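# Set two steel strips and a block in a vise

## Task

Put both steel strips in the vise standing on their edges, each one resting against a different jaw, then place the block flat across the tops of the two strips, in the space between the jaws.

## Robot and tools

Robot: two arms, left_arm and right_arm, each carrying an identical five-finger right hand (so the hands are not mirror images). Cameras: cam_high (896x504), cam_left_wrist and cam_right_wrist (672x504 fisheye). Each scene ends with finished_scene.

Frame: every position, orientation, velocity and offset uses the scene frame. Its origin sits at table-top height midway between the nominal arm bases; +z is up, +x points out over the table, and left_arm is on the +y side. Image left/right does not match arm names. Each arm controls a hand point 0.05 m in front of the palm and 0.15 m out from the wrist flange. On that point, +z runs along the straight fingers, +y points out of the palm, +x runs across the palm away from the thumb. Straight fingertips reach 0.06-0.07 m past the point along +z, about 0.06 m toward -y. A bracket on the little-finger side and the wrist hanging below a level hand can strike things.

The row: every action row is 28 numbers, each in [-1, 1], always for both arms even if one stays put. Order: left_arm dx, dy, dz, rx, ry, rz; then left hand little, ring, middle, index, thumb_bend, thumb_turn, force_limit, speed; then the same 14 for right_arm. The six pose numbers are an offset, not a pose: a displacement from that arm's Hand target as it stood when the action or move began, along scene axes, with 1.0 = 0.6 m for dx, dy, dz and 1.0 = 180 degrees for rx, ry, rz (one rotation vector, turning about the Hand target position). Repeating an offset moves the arm further. All zeros re-requests the current Hand target. Hand numbers are absolute targets: for fingers and thumb_bend +1 is straight/open and -1 fully curled; thumb_turn +1 lies beside the palm, -1 swings in front of the palm opposite the fingers. force_limit maps -1..+1 to roughly 0..10 N at the fingertip (0..15 N for the two thumb motors); speed rises from near zero at -1 to full at +0.48 and above. There is no 'unchanged' value: to keep a hand as it is, resend the eight hand numbers of the last row actually executed for it (or, if none yet this scene, its hand_measured plus hand_force_limit and hand_speed). A thumb turned in front and closed with the fingers grips things about 0.035-0.065 m thick. For a gentle grip close with speed at -0.94 or lower.

Tools:
- execute_actions(actions, cameras): actions is a list of actions; each action is up to 15 rows, one per 1/30 s step, with the last row held to fill 15 steps. Every row in an action counts from the same start pose. Images come only if actions is empty or cameras names them (["all"] for all).
- move(target, speed, blend, stop_force, zero, blocking, cameras): drives each hand point in a straight line toward target, one 28-number row or a list of up to 15 rows, all offsets counted from the Hand targets at the move's start. speed in m/s (0.002 to 3.2, default 0.25; rotation up to twice that in rad/s), one value or one per target. blend in m rounds corners in a list (0 = stop at each). stop_force in N (4 to 120, shared by both arms) ends an arm's path when its wrist sensor feels that much push against the motion; zero (default true) re-zeros before the move. blocking=false returns after about 0.5 s while the move continues; not allowed with stop_force. A move lasts 0.5 to 10 s and ignores obstacles.
- wait(seconds 0-10), stop() to brake a running move, zoom_image(camera, region [x0,y0,x1,y1] px, at most 504x504), show_instructions(), zero_wrist_force(arm), finished_scene(scene 1 or 2).

Results: end_effector_position (m), end_effector_quat_wxyz, velocities, Hand target (the last commanded pose after clipping, which the next offsets use), joint positions and torques, Wrist force and Wrist torque in the hand's own axes (plus the peak since last shown), hand_measured, hand_stopped_by (moving, target, force, stalled, fault) and hand_load_n (positive when the finger is pushed open; a lost grip shows as load near 0). A move adds a 'move:' line: done (within 3 mm and 2 degrees), off_target, moving, held or fault, with limits such as paced or held. Done does not prove nothing was touched. The hand point often rests short of Hand target; send the missing distance as an offset. Orientation is clipped to within 32 degrees of the measured one per step.

Cautions: arms are stiff, so aiming even slightly past a firm contact can cause a fault stop; approach slowly, use stop_force, and leave it out when backing away from a press. A joint contact torque over its limit (pan and lift 293, elbow 133, wrists 48 N m) or about 150 N of outside force halts the arm for 10 s. Overheated motors (85 °C) brake the arm for 30-60 s. Keep the arms from pressing on each other or one hand gripping the other's fingers. Avoid drops, releasing moving parts, slamming, hard pushes, heavy finger loads, and anything leaving the table, which fails the task. Route paths around an arm's own base. Loose objects may be nudged occasionally.

Each tool is called after ">>>" as name(argument=value, ...), one argument or row to a line, values as JSON.

Reference images:

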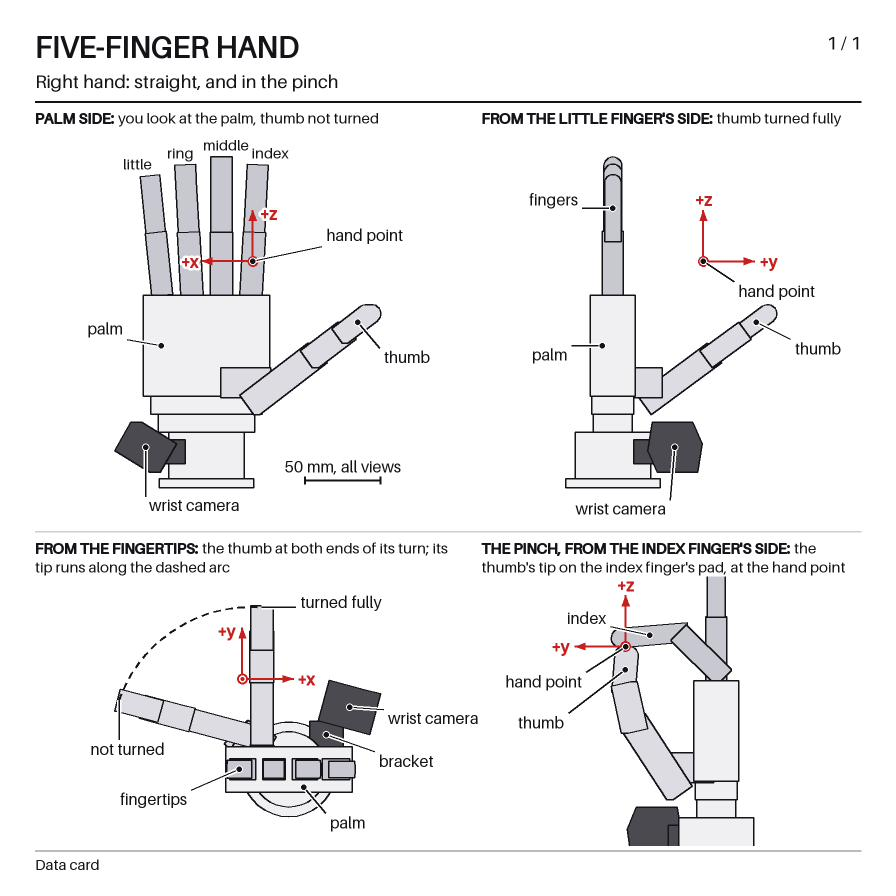

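## Session

>>> execute_actions(
  actions=[],
)

Scene clock: 0.00 s.
left_arm: end_effector_position=(-0.1721, +0.9351, +0.6775) hand_measured=(+1.000, +1.000, +1.000, +1.000, +1.000, +1.000) hand_load_n=(+0.0, +0.0, +0.0, +0.0, +0.0, +0.0) hand_stopped_by=(target, target, target, target, target, target) hand_force_limit=0.00 hand_speed=-0.80 end_effector_quat_wxyz=(+0.047, +0.735, -0.672, +0.083) | right_arm: end_effector_position=(+0.1024, -1.1131, +0.7594) hand_measured=(+1.000, +1.000, +1.000, +1.000, +1.000, +1.000) hand_load_n=(+0.0, +0.0, +0.0, +0.0, +0.0, +0.0) hand_stopped_by=(target, target, target, target, target, target) hand_force_limit=0.00 hand_speed=-0.80 end_effector_quat_wxyz=(+0.011, +0.627, +0.777, -0.060)
Joint positions: left_arm=[1.309 -1.641 1.553 1.823 1.669 -1.88] | right_arm=[-1.7 -1.668 1.378 1.748 1.615 -1.908]
Joint velocities: within noise
Joint torques (N m): no reading
Motor temperatures (°C): left_arm=[32 31 33 35 37 33] | right_arm=[31 33 28 39 38 39]
Wrist force (N): no reading
Wrist torque (N m): no reading
Wrist force, peak (N): no reading
Hand target: left_arm -0.1721, +0.9351, +0.6775; +0.047, +0.735, -0.672, +0.083 | right_arm +0.1024, -1.1131, +0.7594; +0.011, +0.627, +0.777, -0.060

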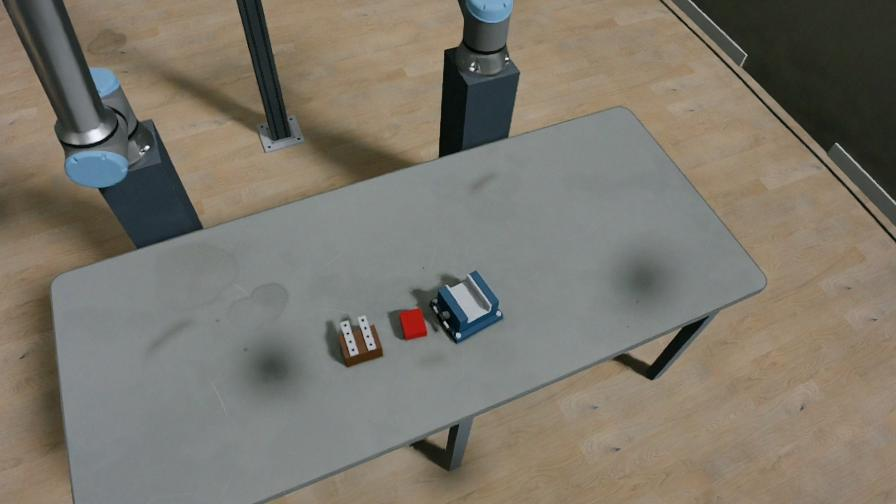

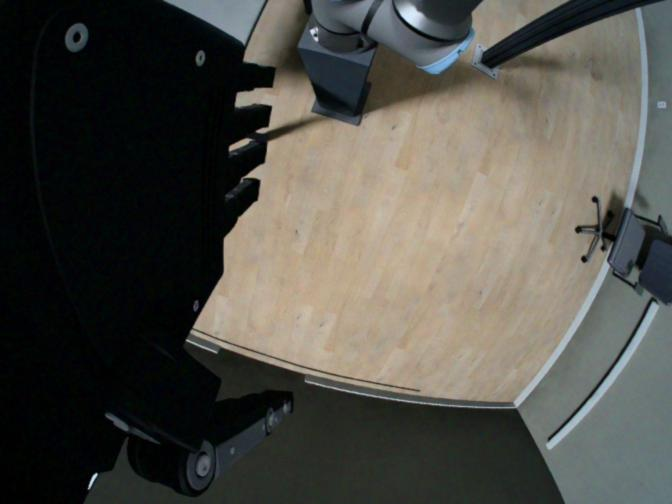

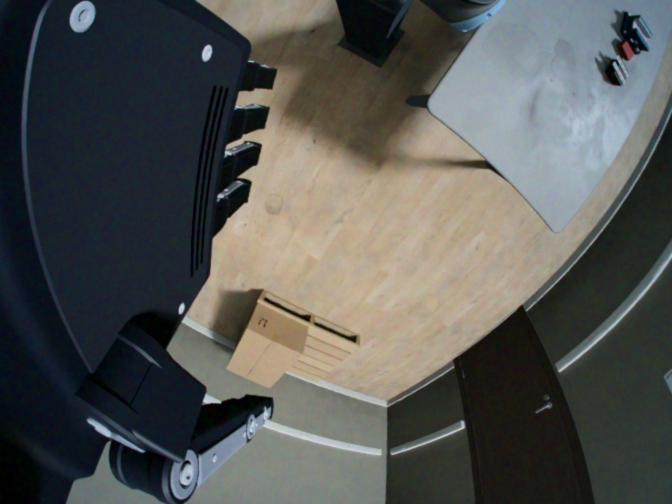

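>>> zoom_image(
  camera="cam_high",
  region=[310, 240, 530, 390],
)

>>> zoom_image(
  camera="cam_high",
  region=[420, 255, 520, 355],
)

>>> zoom_image(
  camera="cam_high",
  region=[325, 295, 435, 375],
)

Scaled by 2.291.

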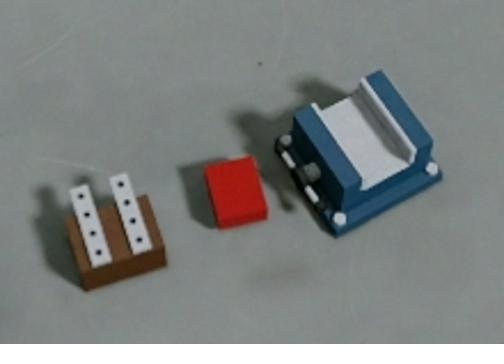

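Scaled by 5.040.

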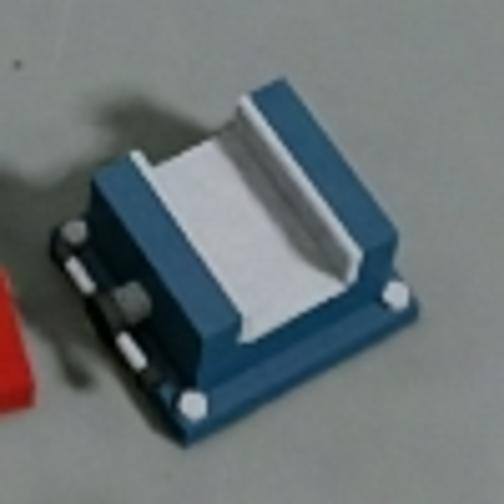

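Scaled by 4.582.

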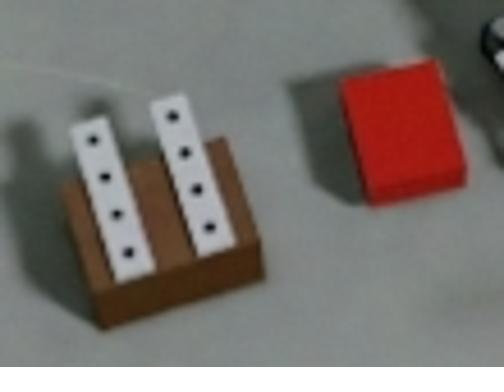

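>>> move(
  target=[
    [0,0,0,0,0,0,1,1,1,1,1,1,0,-0.8,0.58,0.655,-0.265,0.0313,-0.0216,-0.0662,1,1,1,1,1,1,0,-0.8],
  ],
  speed=0.4,
  cameras=["cam_high","cam_right_wrist"],
)

Scene clock: 18.87 s.
left_arm: end_effector_position=(-0.1721, +0.9351, +0.6775) hand_measured=(+1.000, +1.000, +1.000, +1.000, +1.000, +1.000) hand_load_n=(+0.0, +0.0, +0.0, +0.0, +0.0, +0.0) hand_stopped_by=(target, target, target, target, target, target) hand_force_limit=0.00 hand_speed=-0.80 end_effector_quat_wxyz=(+0.047, +0.735, -0.672, +0.083) | right_arm: end_effector_position=(+0.4504, -0.7202, +0.6004) hand_measured=(+1.000, +1.000, +1.000, +1.000, +1.000, +1.000) hand_load_n=(+0.0, +0.0, +0.0, +0.0, +0.0, -0.5) hand_stopped_by=(target, target, target, target, target, target) hand_force_limit=0.00 hand_speed=-0.80 end_effector_quat_wxyz=(+0.000, +0.705, +0.709, -0.001)
Joint positions: left_arm=[1.309 -1.641 1.553 1.823 1.669 -1.88] | right_arm=[-0.411 -1.602 1.623 1.551 1.573 -0.408]
Joint torques (N m): left_arm=[3.96 -34.98 -36.69 4.39 -0.17 0.6] | right_arm=[7.09 -24.13 -51.09 2.12 2.5 2.5]
Wrist force (N): left_arm=[0.4 -0.2 -0.1] | right_arm=[-0.9 0.3 0.5]
Wrist torque (N m): left_arm=[-0.01 -0.05 0.02] | right_arm=[0.00 0.19 -0.21]
Wrist force, peak (N): left_arm=[0.4 0.3 -0.3] | right_arm=[1.3 1.2 1.1]
Hand target: left_arm -0.1721, +0.9351, +0.6775; +0.047, +0.735, -0.672, +0.083 | right_arm +0.4504, -0.7201, +0.6004; +0.000, +0.705, +0.709, -0.001
Off the commanded pose: left_arm 0.000 m, 0 deg | right_arm 0.000 m, 0 deg.
move: done
Images, in order (width x height): cam_high 896x504, cam_right_wrist 672x504.

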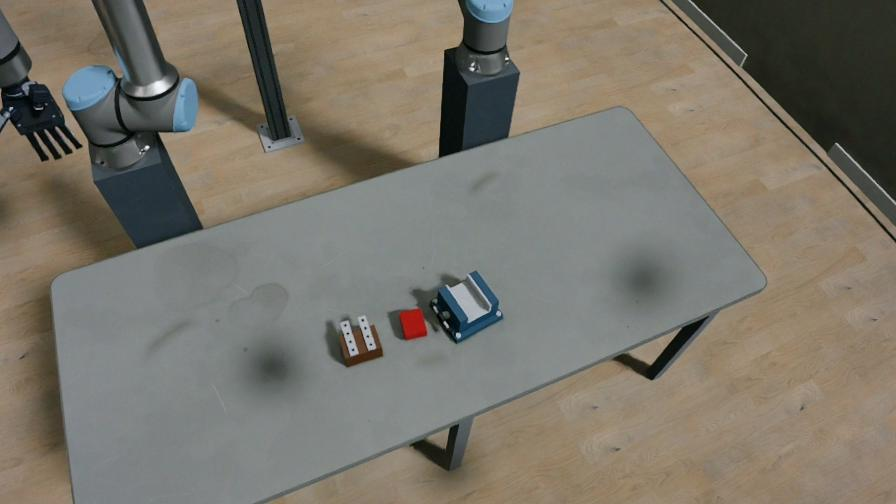

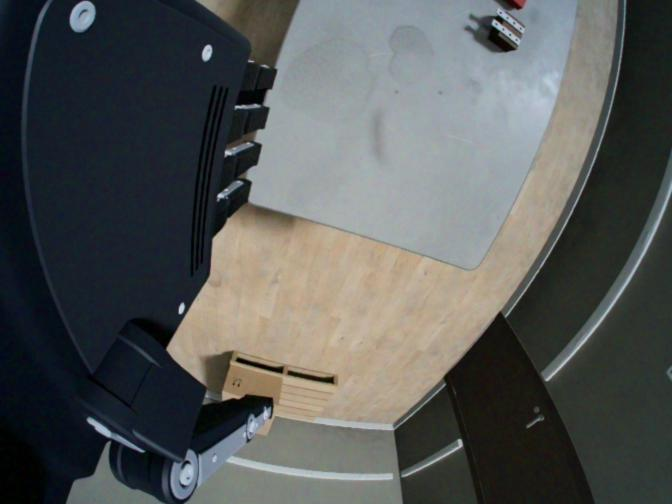

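>>> move(
  target=[
    [0,0,0,0,0,0,1,1,1,1,1,1,0,-0.8,0.0,0.97,-0.2,0,0,0,1,1,1,1,1,1,0,-0.8],
  ],
  speed=0.4,
  cameras=["cam_high","cam_right_wrist"],
)

Scene clock: 22.23 s.
left_arm: end_effector_position=(-0.1721, +0.9351, +0.6775) hand_measured=(+1.000, +1.000, +1.000, +1.000, +1.000, +1.000) hand_load_n=(+0.0, +0.0, +0.0, +0.0, +0.0, +0.0) hand_stopped_by=(target, target, target, target, target, target) hand_force_limit=0.00 hand_speed=-0.80 end_effector_quat_wxyz=(+0.047, +0.735, -0.672, +0.083) | right_arm: end_effector_position=(+0.4504, -0.1382, +0.4805) hand_measured=(+1.000, +1.000, +1.000, +1.000, +1.000, +1.000) hand_load_n=(+0.0, +0.0, +0.0, +0.0, -0.5, +0.0) hand_stopped_by=(target, target, target, target, target, target) hand_force_limit=0.00 hand_speed=-0.80 end_effector_quat_wxyz=(+0.000, +0.705, +0.709, -0.001)
Joint positions: left_arm=[1.309 -1.641 1.553 1.823 1.669 -1.88] | right_arm=[0.641 -1.115 1.236 1.451 1.572 0.644]
Joint torques (N m): left_arm=[2.91 -35.99 -36.72 4.45 -0.11 0.43] | right_arm=[6.42 -61.23 -50.29 6.78 2.62 2.5]
Wrist force (N): left_arm=[0.1 0.0 -0.1] | right_arm=[-0.1 -0.3 0.7]
Wrist torque (N m): left_arm=[0.01 -0.02 0.01] | right_arm=[-0.14 -0.01 -0.14]
Wrist force, peak (N): left_arm=[0.6 0.2 0.5] | right_arm=[-3.2 0.0 -0.1]
Hand target: left_arm -0.1721, +0.9351, +0.6775; +0.047, +0.735, -0.672, +0.083 | right_arm +0.4504, -0.1381, +0.4804; +0.000, +0.705, +0.709, -0.001
Off the commanded pose: left_arm 0.000 m, 0 deg | right_arm 0.000 m, 0 deg.
move: done
Images, in order (width x height): cam_high 896x504, cam_right_wrist 672x504.

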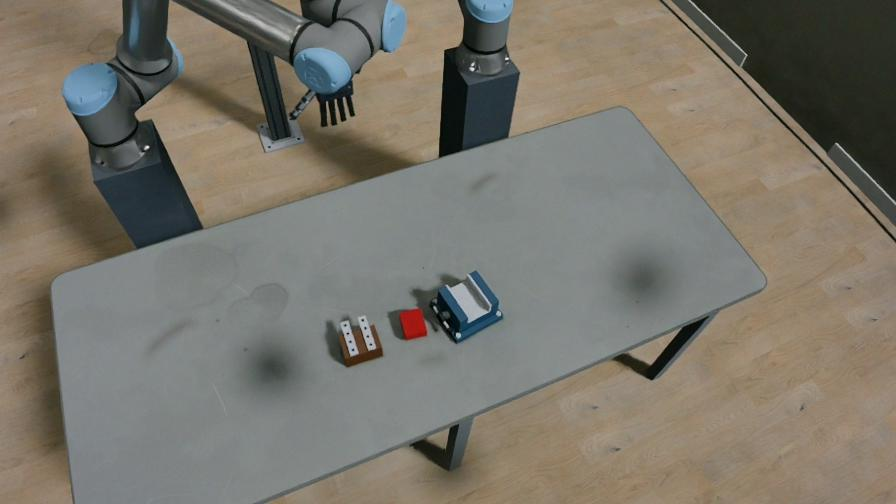

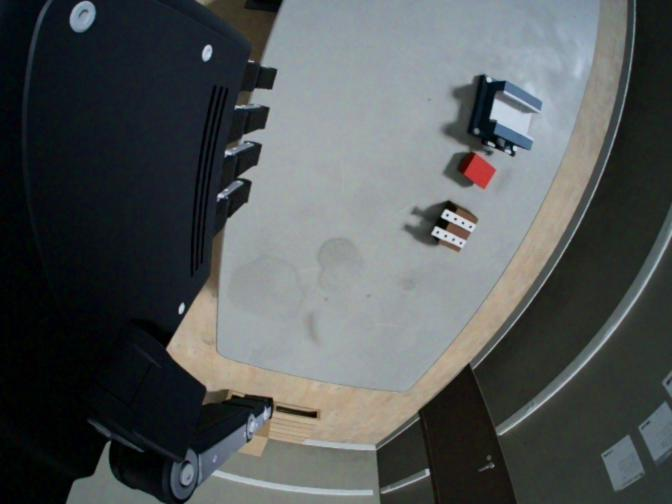

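>>> zoom_image(
  camera="cam_high",
  region=[280, 50, 380, 150],
)

>>> zoom_image(
  camera="cam_right_wrist",
  region=[392, 60, 572, 270],
)

>>> zoom_image(
  camera="cam_high",
  region=[60, 60, 210, 260],
)

>>> zoom_image(
  camera="cam_high",
  region=[430, 0, 530, 170],
)

Scaled by 5.040.

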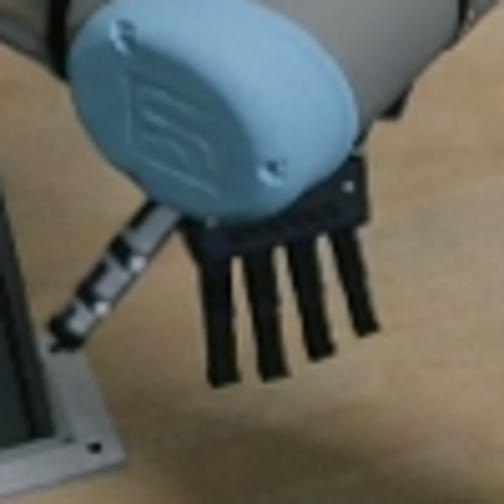

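Scaled by 2.400 from the camera's 672x504 image, which has a finer 960x720 frame.

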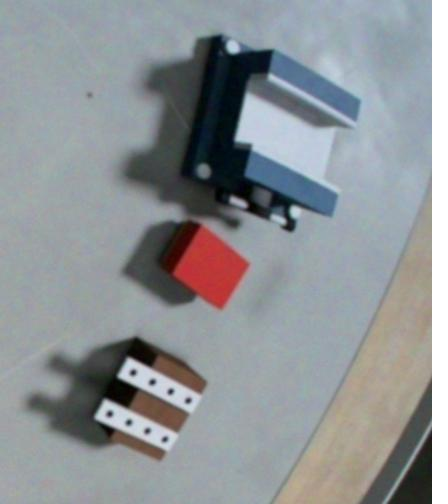

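Scaled by 2.520.

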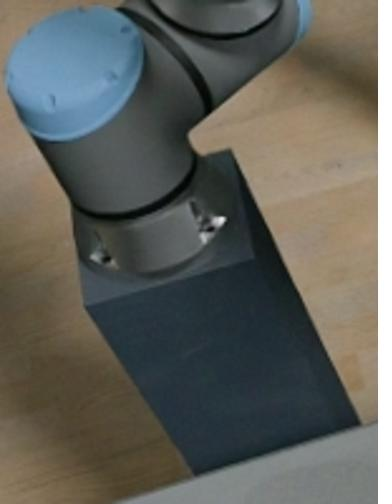

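Scaled by 2.965.

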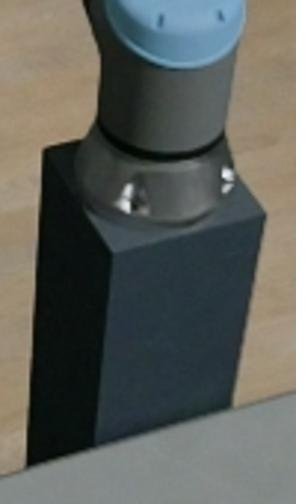

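>>> move(
  target=[
    [0,0,0,0,0,0,1,1,1,1,1,1,0,-0.8,0.2833,0.2,-0.3,0,0,0,1,1,1,1,1,1,0,-0.8],
  ],
  speed=0.3,
  cameras=["cam_high","cam_right_wrist"],
)

>>> zoom_image(
  camera="cam_right_wrist",
  region=[330, 60, 582, 312],
)

>>> zoom_image(
  camera="cam_high",
  region=[330, 100, 530, 300],
)

Scene clock: 33.00 s.
left_arm: end_effector_position=(-0.1721, +0.9351, +0.6775) hand_measured=(+1.000, +1.000, +1.000, +1.000, +1.000, +1.000) hand_load_n=(+0.0, +0.0, +0.0, +0.0, +0.0, +0.0) hand_stopped_by=(target, target, target, target, target, target) hand_force_limit=0.00 hand_speed=-0.80 end_effector_quat_wxyz=(+0.047, +0.735, -0.672, +0.083) | right_arm: end_effector_position=(+0.6204, -0.0182, +0.3005) hand_measured=(+1.000, +1.000, +1.000, +1.000, +1.000, +1.000) hand_load_n=(+0.0, +0.0, +0.0, +0.0, +0.0, +0.0) hand_stopped_by=(target, target, target, target, target, target) hand_force_limit=0.00 hand_speed=-0.80 end_effector_quat_wxyz=(+0.000, +0.705, +0.709, -0.001)
Joint positions: left_arm=[1.309 -1.641 1.553 1.823 1.669 -1.88] | right_arm=[0.634 -0.675 0.82 1.428 1.572 0.637]
Joint torques (N m): left_arm=[2.68 -36.16 -36.94 4.52 -0.02 0.56] | right_arm=[6.15 -92.33 -50.6 7.02 2.51 2.35]
Wrist force (N): left_arm=[0.0 -0.1 0.0] | right_arm=[-0.5 0.3 0.3]
Wrist torque (N m): left_arm=[-0.02 -0.01 -0.01] | right_arm=[-0.05 0.16 0.12]
Wrist force, peak (N): left_arm=[0.7 -0.2 0.3] | right_arm=[0.1 1.4 2.1]
Hand target: left_arm -0.1721, +0.9351, +0.6775; +0.047, +0.735, -0.672, +0.083 | right_arm +0.6204, -0.0181, +0.3004; +0.000, +0.705, +0.709, -0.001
Off the commanded pose: left_arm 0.000 m, 0 deg | right_arm 0.000 m, 0 deg.
move: done
Images, in order (width x height): cam_high 896x504, cam_right_wrist 672x504.

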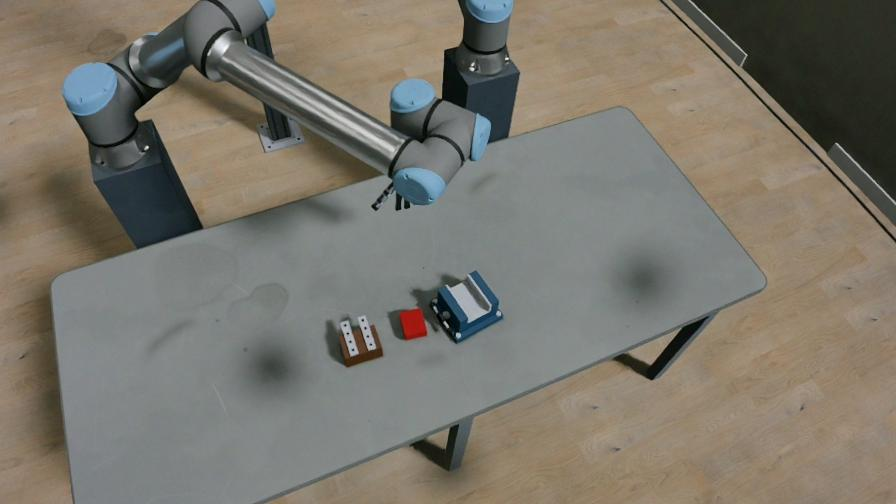

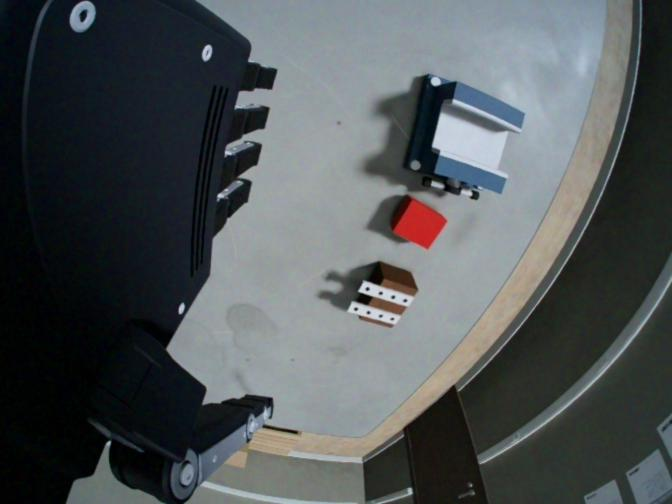

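Scaled by 2.000 from the camera's 672x504 image, which has a finer 960x720 frame.

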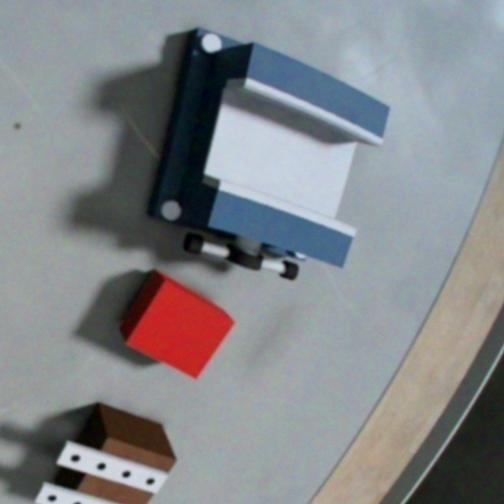

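Scaled by 2.520.

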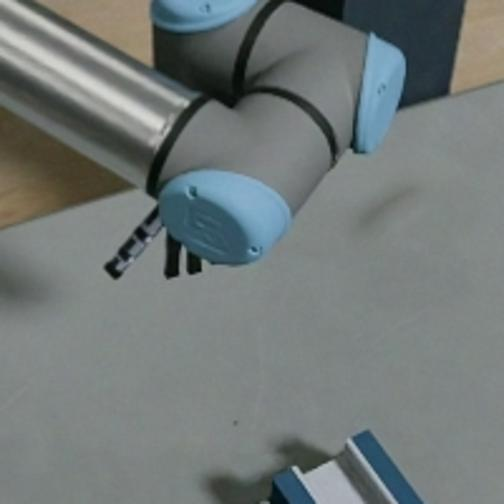

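>>> zoom_image(
  camera="cam_right_wrist",
  region=[310, 180, 460, 340],
)

>>> zoom_image(
  camera="cam_right_wrist",
  region=[400, 65, 530, 205],
)

Scaled by 3.150 from the camera's 672x504 image, which has a finer 960x720 frame.

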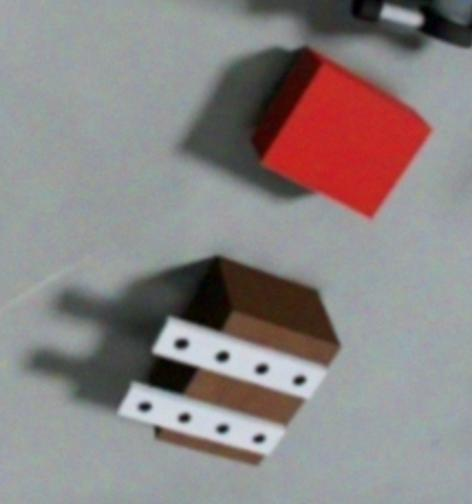

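Scaled by 3.600 from the camera's 672x504 image, which has a finer 960x720 frame.

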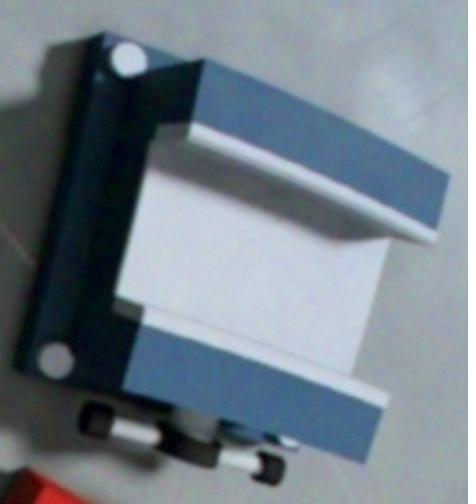

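>>> move(
  target=[
    [0,0,0,0,0,0,1,1,1,1,1,1,0,-0.8,0.1,-0.311,-0.3,0,0,0,0,0,0,0,1,-1,0,0.2],
  ],
  speed=0.3,
  cameras=["cam_high","cam_right_wrist"],
)

>>> zoom_image(
  camera="cam_right_wrist",
  region=[200, 120, 480, 400],
)

>>> zoom_image(
  camera="cam_right_wrist",
  region=[360, 0, 600, 240],
)

Scene clock: 65.67 s.
left_arm: end_effector_position=(-0.1721, +0.9351, +0.6775) hand_measured=(+1.000, +1.000, +1.000, +1.000, +1.000, +1.000) hand_load_n=(+0.0, +0.0, +0.0, +0.0, +0.0, +0.0) hand_stopped_by=(target, target, target, target, target, target) hand_force_limit=0.00 hand_speed=-0.80 end_effector_quat_wxyz=(+0.047, +0.735, -0.672, +0.083) | right_arm: end_effector_position=(+0.6804, -0.2046, +0.1205) hand_measured=(+0.000, +0.000, +0.000, +0.000, +1.000, -1.000) hand_load_n=(+0.0, +0.0, +0.0, +0.0, +0.0, +0.0) hand_stopped_by=(target, target, target, target, target, target) hand_force_limit=0.00 hand_speed=0.20 end_effector_quat_wxyz=(+0.000, +0.705, +0.709, -0.001)
Joint positions: left_arm=[1.309 -1.641 1.553 1.823 1.669 -1.88] | right_arm=[0.417 -0.711 1.222 1.062 1.572 0.42]
Joint torques (N m): left_arm=[4.02 -35.84 -37.38 4.48 -0.11 0.65] | right_arm=[-12.06 -86.24 -25.86 1.99 -1.86 -2.84]
Wrist force (N): left_arm=[0.1 0.1 -0.2] | right_arm=[0.1 -0.2 0.8]
Wrist torque (N m): left_arm=[0.02 -0.02 0.01] | right_arm=[-0.11 0.06 0.15]
Wrist force, peak (N): left_arm=[0.3 -0.5 0.2] | right_arm=[-1.5 0.0 2.7]
Hand target: left_arm -0.1721, +0.9351, +0.6775; +0.047, +0.735, -0.672, +0.083 | right_arm +0.6804, -0.2047, +0.1204; +0.000, +0.705, +0.709, -0.001
Off the commanded pose: left_arm 0.000 m, 0 deg | right_arm 0.000 m, 0 deg.
move: done
Images, in order (width x height): cam_high 896x504, cam_right_wrist 672x504.

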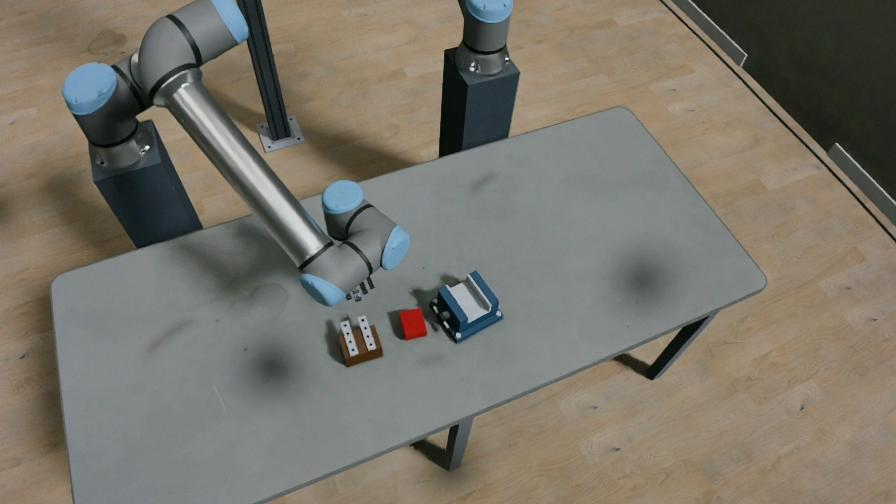

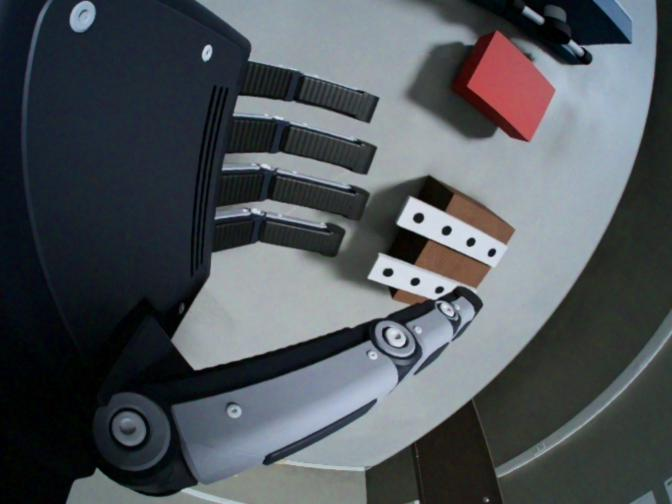

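Scaled by 1.800 from the camera's 672x504 image, which has a finer 960x720 frame.

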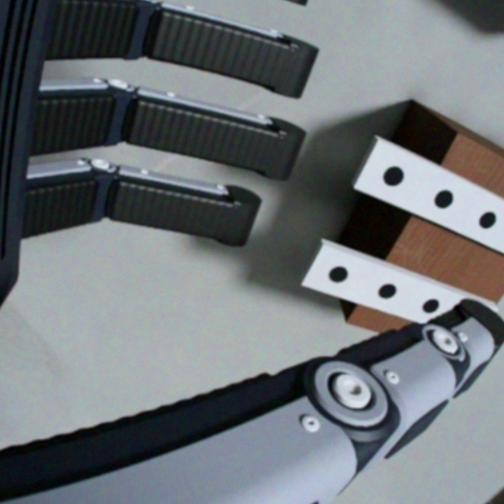

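Scaled by 2.100 from the camera's 672x504 image, which has a finer 960x720 frame.

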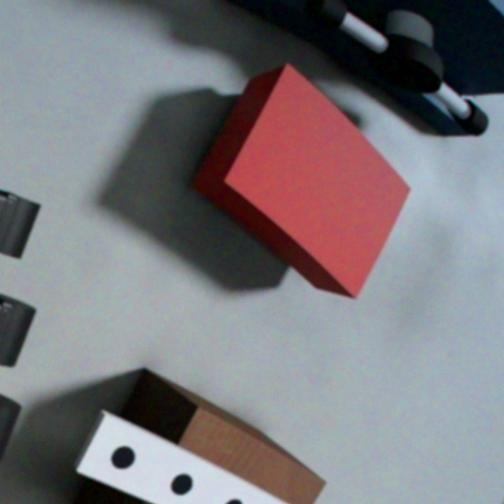

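>>> move(
  target=[
    [0,0,0,0,0,0,1,1,1,1,1,1,0,-0.8,0.0,0.0227,-0.0833,0,0,0,0,0,0,0,1,-1,0,0.2],
  ],
  speed=0.15,
  cameras=["cam_right_wrist"],
)

>>> zoom_image(
  camera="cam_right_wrist",
  region=[260, 120, 500, 340],
)

Scene clock: 76.97 s.
left_arm: end_effector_position=(-0.1721, +0.9351, +0.6775) hand_measured=(+1.000, +1.000, +1.000, +1.000, +1.000, +1.000) hand_load_n=(+0.0, +0.0, +0.0, +0.0, +0.0, +0.0) hand_stopped_by=(target, target, target, target, target, target) hand_force_limit=0.00 hand_speed=-0.80 end_effector_quat_wxyz=(+0.047, +0.735, -0.672, +0.083) | right_arm: end_effector_position=(+0.6804, -0.1911, +0.0706) hand_measured=(+0.000, +0.000, +0.000, +0.000, +1.000, -1.000) hand_load_n=(+0.0, +0.0, +0.0, +0.0, +0.0, +0.0) hand_stopped_by=(target, target, target, target, target, target) hand_force_limit=0.00 hand_speed=0.20 end_effector_quat_wxyz=(+0.000, +0.705, +0.709, -0.001)
Joint positions: left_arm=[1.309 -1.641 1.553 1.823 1.669 -1.88] | right_arm=[0.431 -0.655 1.213 1.015 1.572 0.434]
Joint torques (N m): left_arm=[4.03 -35.32 -37.59 4.46 -0.09 0.5] | right_arm=[7.79 -86.04 -44.1 2.15 -1.78 2.12]
Wrist force (N): left_arm=[0.2 0.2 0.0] | right_arm=[-0.2 0.0 0.8]
Wrist torque (N m): left_arm=[0.02 -0.04 0.02] | right_arm=[-0.07 0.11 -0.24]
Wrist force, peak (N): left_arm=[0.4 0.1 0.5] | right_arm=[0.0 -0.1 1.9]
Hand target: left_arm -0.1721, +0.9351, +0.6775; +0.047, +0.735, -0.672, +0.083 | right_arm +0.6804, -0.1911, +0.0704; +0.000, +0.705, +0.709, -0.001
Off the commanded pose: left_arm 0.000 m, 0 deg | right_arm 0.000 m, 0 deg.
move: done
Images, in order (width x height): cam_right_wrist 672x504.

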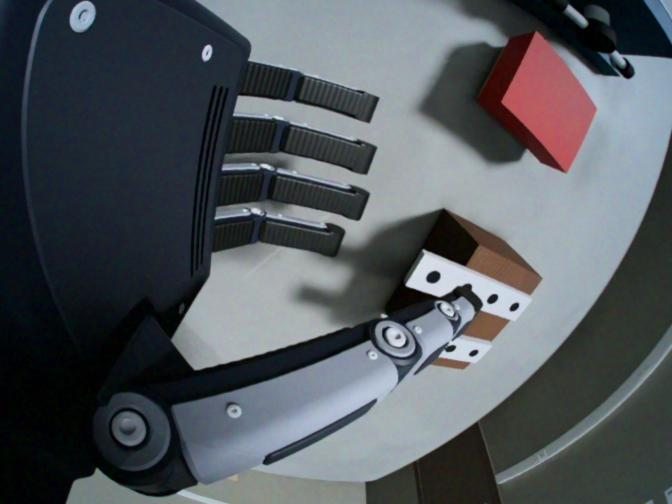

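Scaled by 2.100 from the camera's 672x504 image, which has a finer 960x720 frame.

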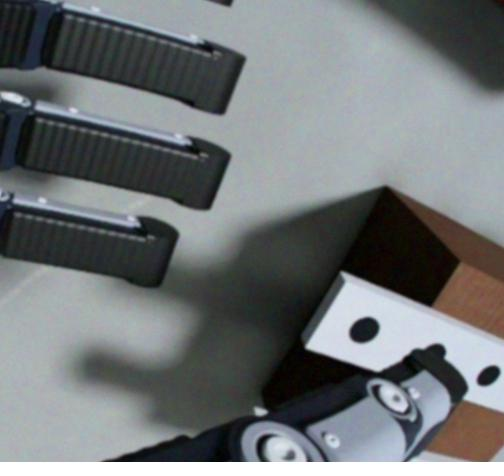

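>>> move(
  target=[
    [0,0,0,0,0,0,1,1,1,1,1,1,0,-0.8,0.03,-0.0143,-0.0233,0,0,0,0,0,0,0,1,-1,0,0.2],
  ],
  speed=0.1,
  cameras=["cam_right_wrist"],
)

>>> zoom_image(
  camera="cam_right_wrist",
  region=[300, 160, 500, 340],
)

Scene clock: 80.33 s.
left_arm: end_effector_position=(-0.1721, +0.9351, +0.6775) hand_measured=(+1.000, +1.000, +1.000, +1.000, +1.000, +1.000) hand_load_n=(+0.0, +0.0, +0.0, +0.0, +0.0, +0.0) hand_stopped_by=(target, target, target, target, target, target) hand_force_limit=0.00 hand_speed=-0.80 end_effector_quat_wxyz=(+0.047, +0.735, -0.672, +0.083) | right_arm: end_effector_position=(+0.6984, -0.1996, +0.0565) hand_measured=(+0.000, +0.000, +0.000, +0.000, +1.000, -1.000) hand_load_n=(+0.0, +0.0, +0.0, +0.0, +0.0, +0.0) hand_stopped_by=(target, target, target, target, target, target) hand_force_limit=0.00 hand_speed=0.20 end_effector_quat_wxyz=(+0.000, +0.705, +0.709, -0.001)
Joint positions: left_arm=[1.309 -1.641 1.553 1.823 1.669 -1.88] | right_arm=[0.414 -0.628 1.187 1.013 1.572 0.416]
Joint torques (N m): left_arm=[4.27 -35.8 -37.23 4.52 -0.08 0.74] | right_arm=[-13.77 -87.74 -44.16 4.63 2.21 -2.41]
Wrist force (N): left_arm=[0.2 0.1 0.7] | right_arm=[0.1 -0.1 0.9]
Wrist torque (N m): left_arm=[-0.03 -0.06 0.01] | right_arm=[-0.09 0.03 0.13]
Wrist force, peak (N): left_arm=[0.2 0.1 0.7] | right_arm=[0.3 -1.1 0.7]
Hand target: left_arm -0.1721, +0.9351, +0.6775; +0.047, +0.735, -0.672, +0.083 | right_arm +0.6984, -0.1997, +0.0565; +0.000, +0.705, +0.709, -0.001
Off the commanded pose: left_arm 0.000 m, 0 deg | right_arm 0.000 m, 0 deg.
move: done
Images, in order (width x height): cam_right_wrist 672x504.

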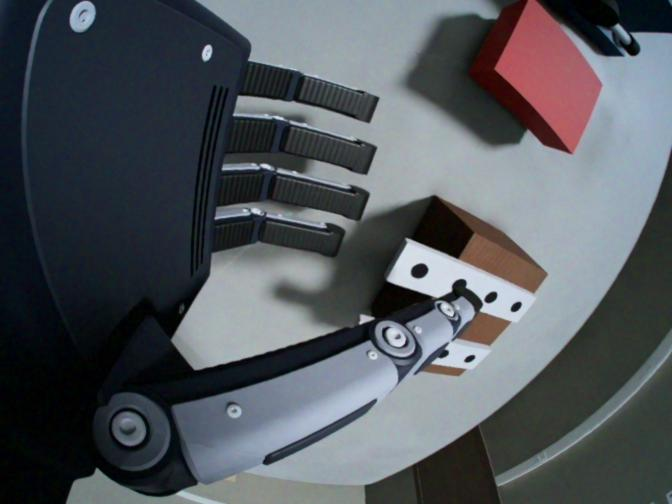

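Scaled by 2.520 from the camera's 672x504 image, which has a finer 960x720 frame.

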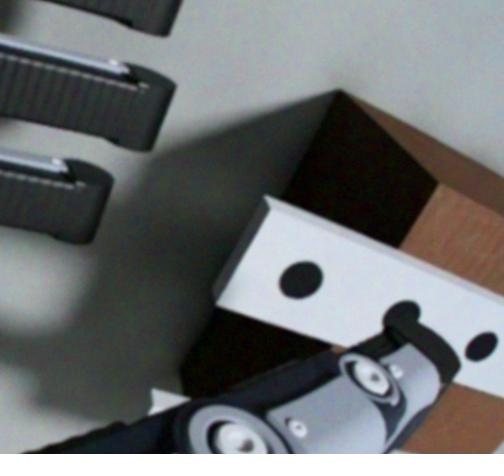

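>>> move(
  target=[
    [0,0,0,0,0,0,1,1,1,1,1,1,0,-0.8,0.0617,0,0,0,0,0,0,0,0,0,1,-1,0,0.2],
  ],
  speed=0.1,
  cameras=["cam_right_wrist"],
)

>>> zoom_image(
  camera="cam_right_wrist",
  region=[260, 160, 500, 380],
)

Scene clock: 84.67 s.
left_arm: end_effector_position=(-0.1721, +0.9351, +0.6775) hand_measured=(+1.000, +1.000, +1.000, +1.000, +1.000, +1.000) hand_load_n=(+0.0, +0.0, +0.0, +0.0, -0.5, +0.0) hand_stopped_by=(target, target, target, target, target, target) hand_force_limit=0.00 hand_speed=-0.80 end_effector_quat_wxyz=(+0.047, +0.735, -0.672, +0.083) | right_arm: end_effector_position=(+0.7354, -0.1997, +0.0565) hand_measured=(+0.000, +0.000, +0.000, +0.000, +1.000, -1.000) hand_load_n=(+0.0, +0.0, +0.0, +0.0, +0.0, +0.0) hand_stopped_by=(target, target, target, target, target, target) hand_force_limit=0.00 hand_speed=0.20 end_effector_quat_wxyz=(+0.000, +0.705, +0.709, -0.001)
Joint positions: left_arm=[1.309 -1.641 1.553 1.823 1.669 -1.88] | right_arm=[0.397 -0.58 1.09 1.062 1.572 0.399]
Joint torques (N m): left_arm=[4.12 -35.27 -37.29 4.65 0.03 0.46] | right_arm=[-13.08 -91.2 -43.86 6.84 2.24 -2.25]
Wrist force (N): left_arm=[0.0 0.0 0.0] | right_arm=[0.0 -0.3 0.8]
Wrist torque (N m): left_arm=[0.00 0.00 0.00] | right_arm=[-0.14 0.00 0.13]
Wrist force, peak (N): left_arm=[0.5 -0.3 0.1] | right_arm=[0.5 -1.0 0.8]
Hand target: left_arm -0.1721, +0.9351, +0.6775; +0.047, +0.735, -0.672, +0.083 | right_arm +0.7354, -0.1997, +0.0565; +0.000, +0.705, +0.709, -0.001
Off the commanded pose: left_arm 0.000 m, 0 deg | right_arm 0.000 m, 0 deg.
move: done
Images, in order (width x height): cam_right_wrist 672x504.

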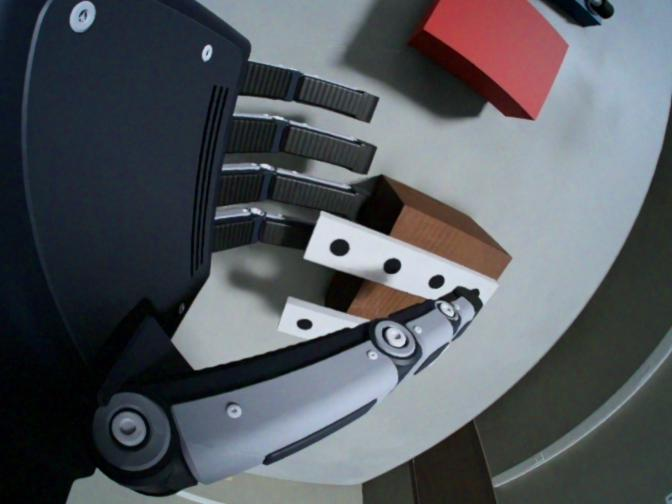

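Scaled by 2.100 from the camera's 672x504 image, which has a finer 960x720 frame.

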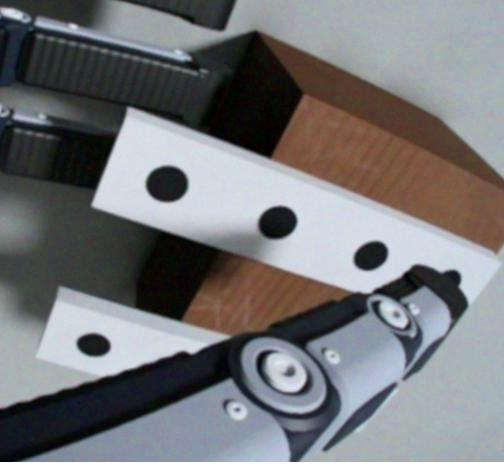

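>>> move(
  target=[
    [0,0,0,0,0,0,1,1,1,1,1,1,0,-0.8,0,0,0,0,0,0,0,0,-0.1,-0.1,1,-1,0,-0.5],
    [0,0,0,0,0,0,1,1,1,1,1,1,0,-0.8,0,0,0.0058,0,0,0,0,0,-0.1,-0.1,1,-1,0,-0.5],
  ],
  speed=0.02,
  cameras=["cam_right_wrist"],
)

>>> zoom_image(
  camera="cam_right_wrist",
  region=[260, 160, 500, 380],
)

Scene clock: 87.33 s.
left_arm: end_effector_position=(-0.1721, +0.9351, +0.6775) hand_measured=(+1.000, +1.000, +1.000, +1.000, +1.000, +1.000) hand_load_n=(+0.0, +0.0, +0.0, +0.0, +0.0, +0.0) hand_stopped_by=(target, target, target, target, target, target) hand_force_limit=0.00 hand_speed=-0.80 end_effector_quat_wxyz=(+0.047, +0.735, -0.672, +0.083) | right_arm: end_effector_position=(+0.7354, -0.1997, +0.0599) hand_measured=(+0.000, +0.000, -0.100, -0.100, +1.000, -1.000) hand_load_n=(+0.0, +0.0, +0.0, +0.0, +0.0, +0.0) hand_stopped_by=(target, target, target, target, target, target) hand_force_limit=0.00 hand_speed=-0.50 end_effector_quat_wxyz=(+0.000, +0.705, +0.709, -0.001)
Joint positions: left_arm=[1.309 -1.641 1.553 1.823 1.669 -1.88] | right_arm=[0.397 -0.583 1.089 1.066 1.572 0.399]
Joint torques (N m): left_arm=[2.37 -35.3 -37.39 4.5 0.03 0.91] | right_arm=[-12.07 -123.53 -45.22 6.27 2.15 -2.57]
Wrist force (N): left_arm=[0.5 -0.2 0.0] | right_arm=[0.5 -0.3 0.6]
Wrist torque (N m): left_arm=[-0.02 -0.07 0.02] | right_arm=[-0.13 -0.06 0.16]
Wrist force, peak (N): left_arm=[0.4 0.3 0.4] | right_arm=[0.3 -0.6 0.9]
Hand target: left_arm -0.1721, +0.9351, +0.6775; +0.047, +0.735, -0.672, +0.083 | right_arm +0.7354, -0.1997, +0.0599; +0.000, +0.705, +0.709, -0.001
Off the commanded pose: left_arm 0.000 m, 0 deg | right_arm 0.000 m, 0 deg.
move: done
Images, in order (width x height): cam_right_wrist 672x504.

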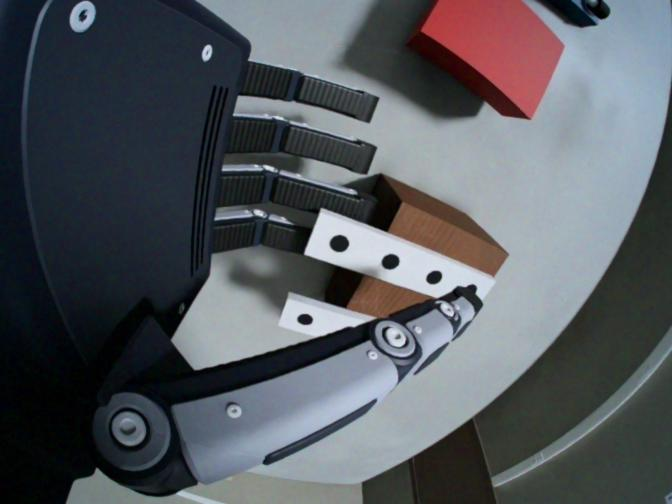

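Scaled by 2.100 from the camera's 672x504 image, which has a finer 960x720 frame.

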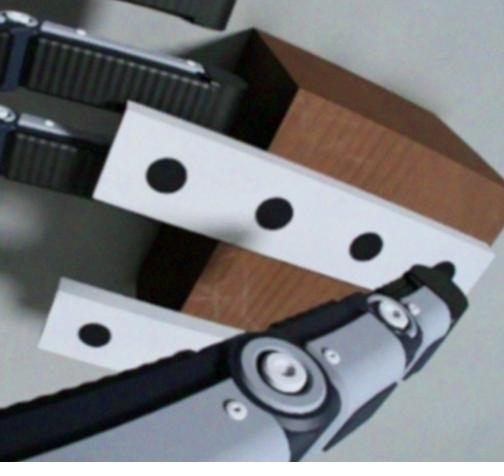

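>>> move(
  target=[
    [0,0,0,0,0,0,1,1,1,1,1,1,0,-0.8,0,0,0.0033,0,0,0,0,0,-0.1,-0.1,1,-1,0,-0.5],
    [0,0,0,0,0,0,1,1,1,1,1,1,0,-0.8,0,0,0.0033,0,0,0,0,0,-0.1,-0.1,-0.6,-1,0.0,-0.82],
  ],
  speed=0.02,
  cameras=["cam_right_wrist"],
)

>>> zoom_image(
  camera="cam_right_wrist",
  region=[260, 160, 500, 380],
)

Scene clock: 94.80 s.
left_arm: end_effector_position=(-0.1721, +0.9351, +0.6775) hand_measured=(+1.000, +1.000, +1.000, +1.000, +1.000, +1.000) hand_load_n=(+0.0, +0.0, +0.0, +0.0, +0.0, +0.0) hand_stopped_by=(target, target, target, target, target, target) hand_force_limit=0.00 hand_speed=-0.80 end_effector_quat_wxyz=(+0.047, +0.735, -0.672, +0.083) | right_arm: end_effector_position=(+0.7354, -0.1997, +0.0619) hand_measured=(+0.000, +0.000, -0.100, -0.100, -0.262, -1.000) hand_load_n=(+0.0, +0.0, +0.0, +0.0, +0.0, +0.0) hand_stopped_by=(target, target, target, target, moving, target) hand_force_limit=0.00 hand_speed=-0.82 end_effector_quat_wxyz=(+0.000, +0.705, +0.709, -0.001)
Joint positions: left_arm=[1.309 -1.641 1.553 1.823 1.669 -1.88] | right_arm=[0.397 -0.584 1.089 1.068 1.572 0.399]
Joint torques (N m): left_arm=[3.04 -35.7 -37.33 4.73 0.02 0.65] | right_arm=[-13.41 -119.29 -42.59 6.58 2.01 -1.81]
Wrist force (N): left_arm=[0.2 0.2 0.1] | right_arm=[0.2 -0.4 0.4]
Wrist torque (N m): left_arm=[0.03 -0.04 0.02] | right_arm=[-0.13 -0.04 0.14]
Wrist force, peak (N): left_arm=[0.6 0.2 -0.1] | right_arm=[0.4 -0.5 1.1]
Hand target: left_arm -0.1721, +0.9351, +0.6775; +0.047, +0.735, -0.672, +0.083 | right_arm +0.7354, -0.1997, +0.0619; +0.000, +0.705, +0.709, -0.001
Off the commanded pose: left_arm 0.000 m, 0 deg | right_arm 0.000 m, 0 deg.
move: moving (right_arm; no rest 5 s after target 2's new numbers were sent)
Images, in order (width x height): cam_right_wrist 672x504.

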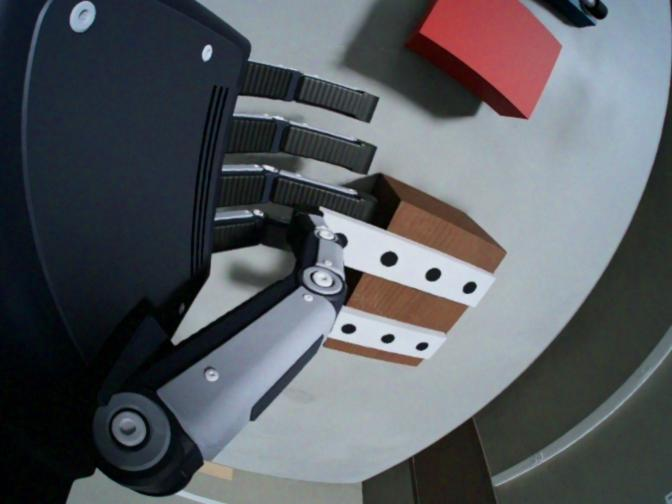

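Scaled by 2.100 from the camera's 672x504 image, which has a finer 960x720 frame.

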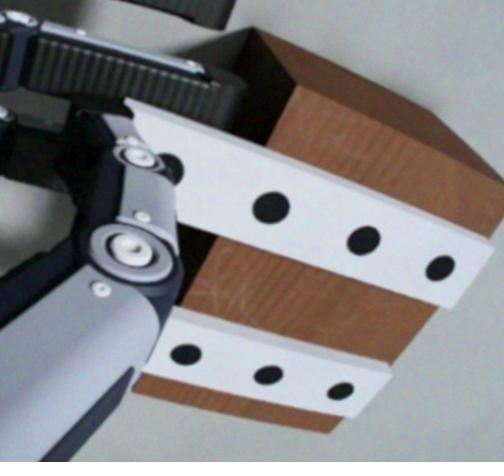

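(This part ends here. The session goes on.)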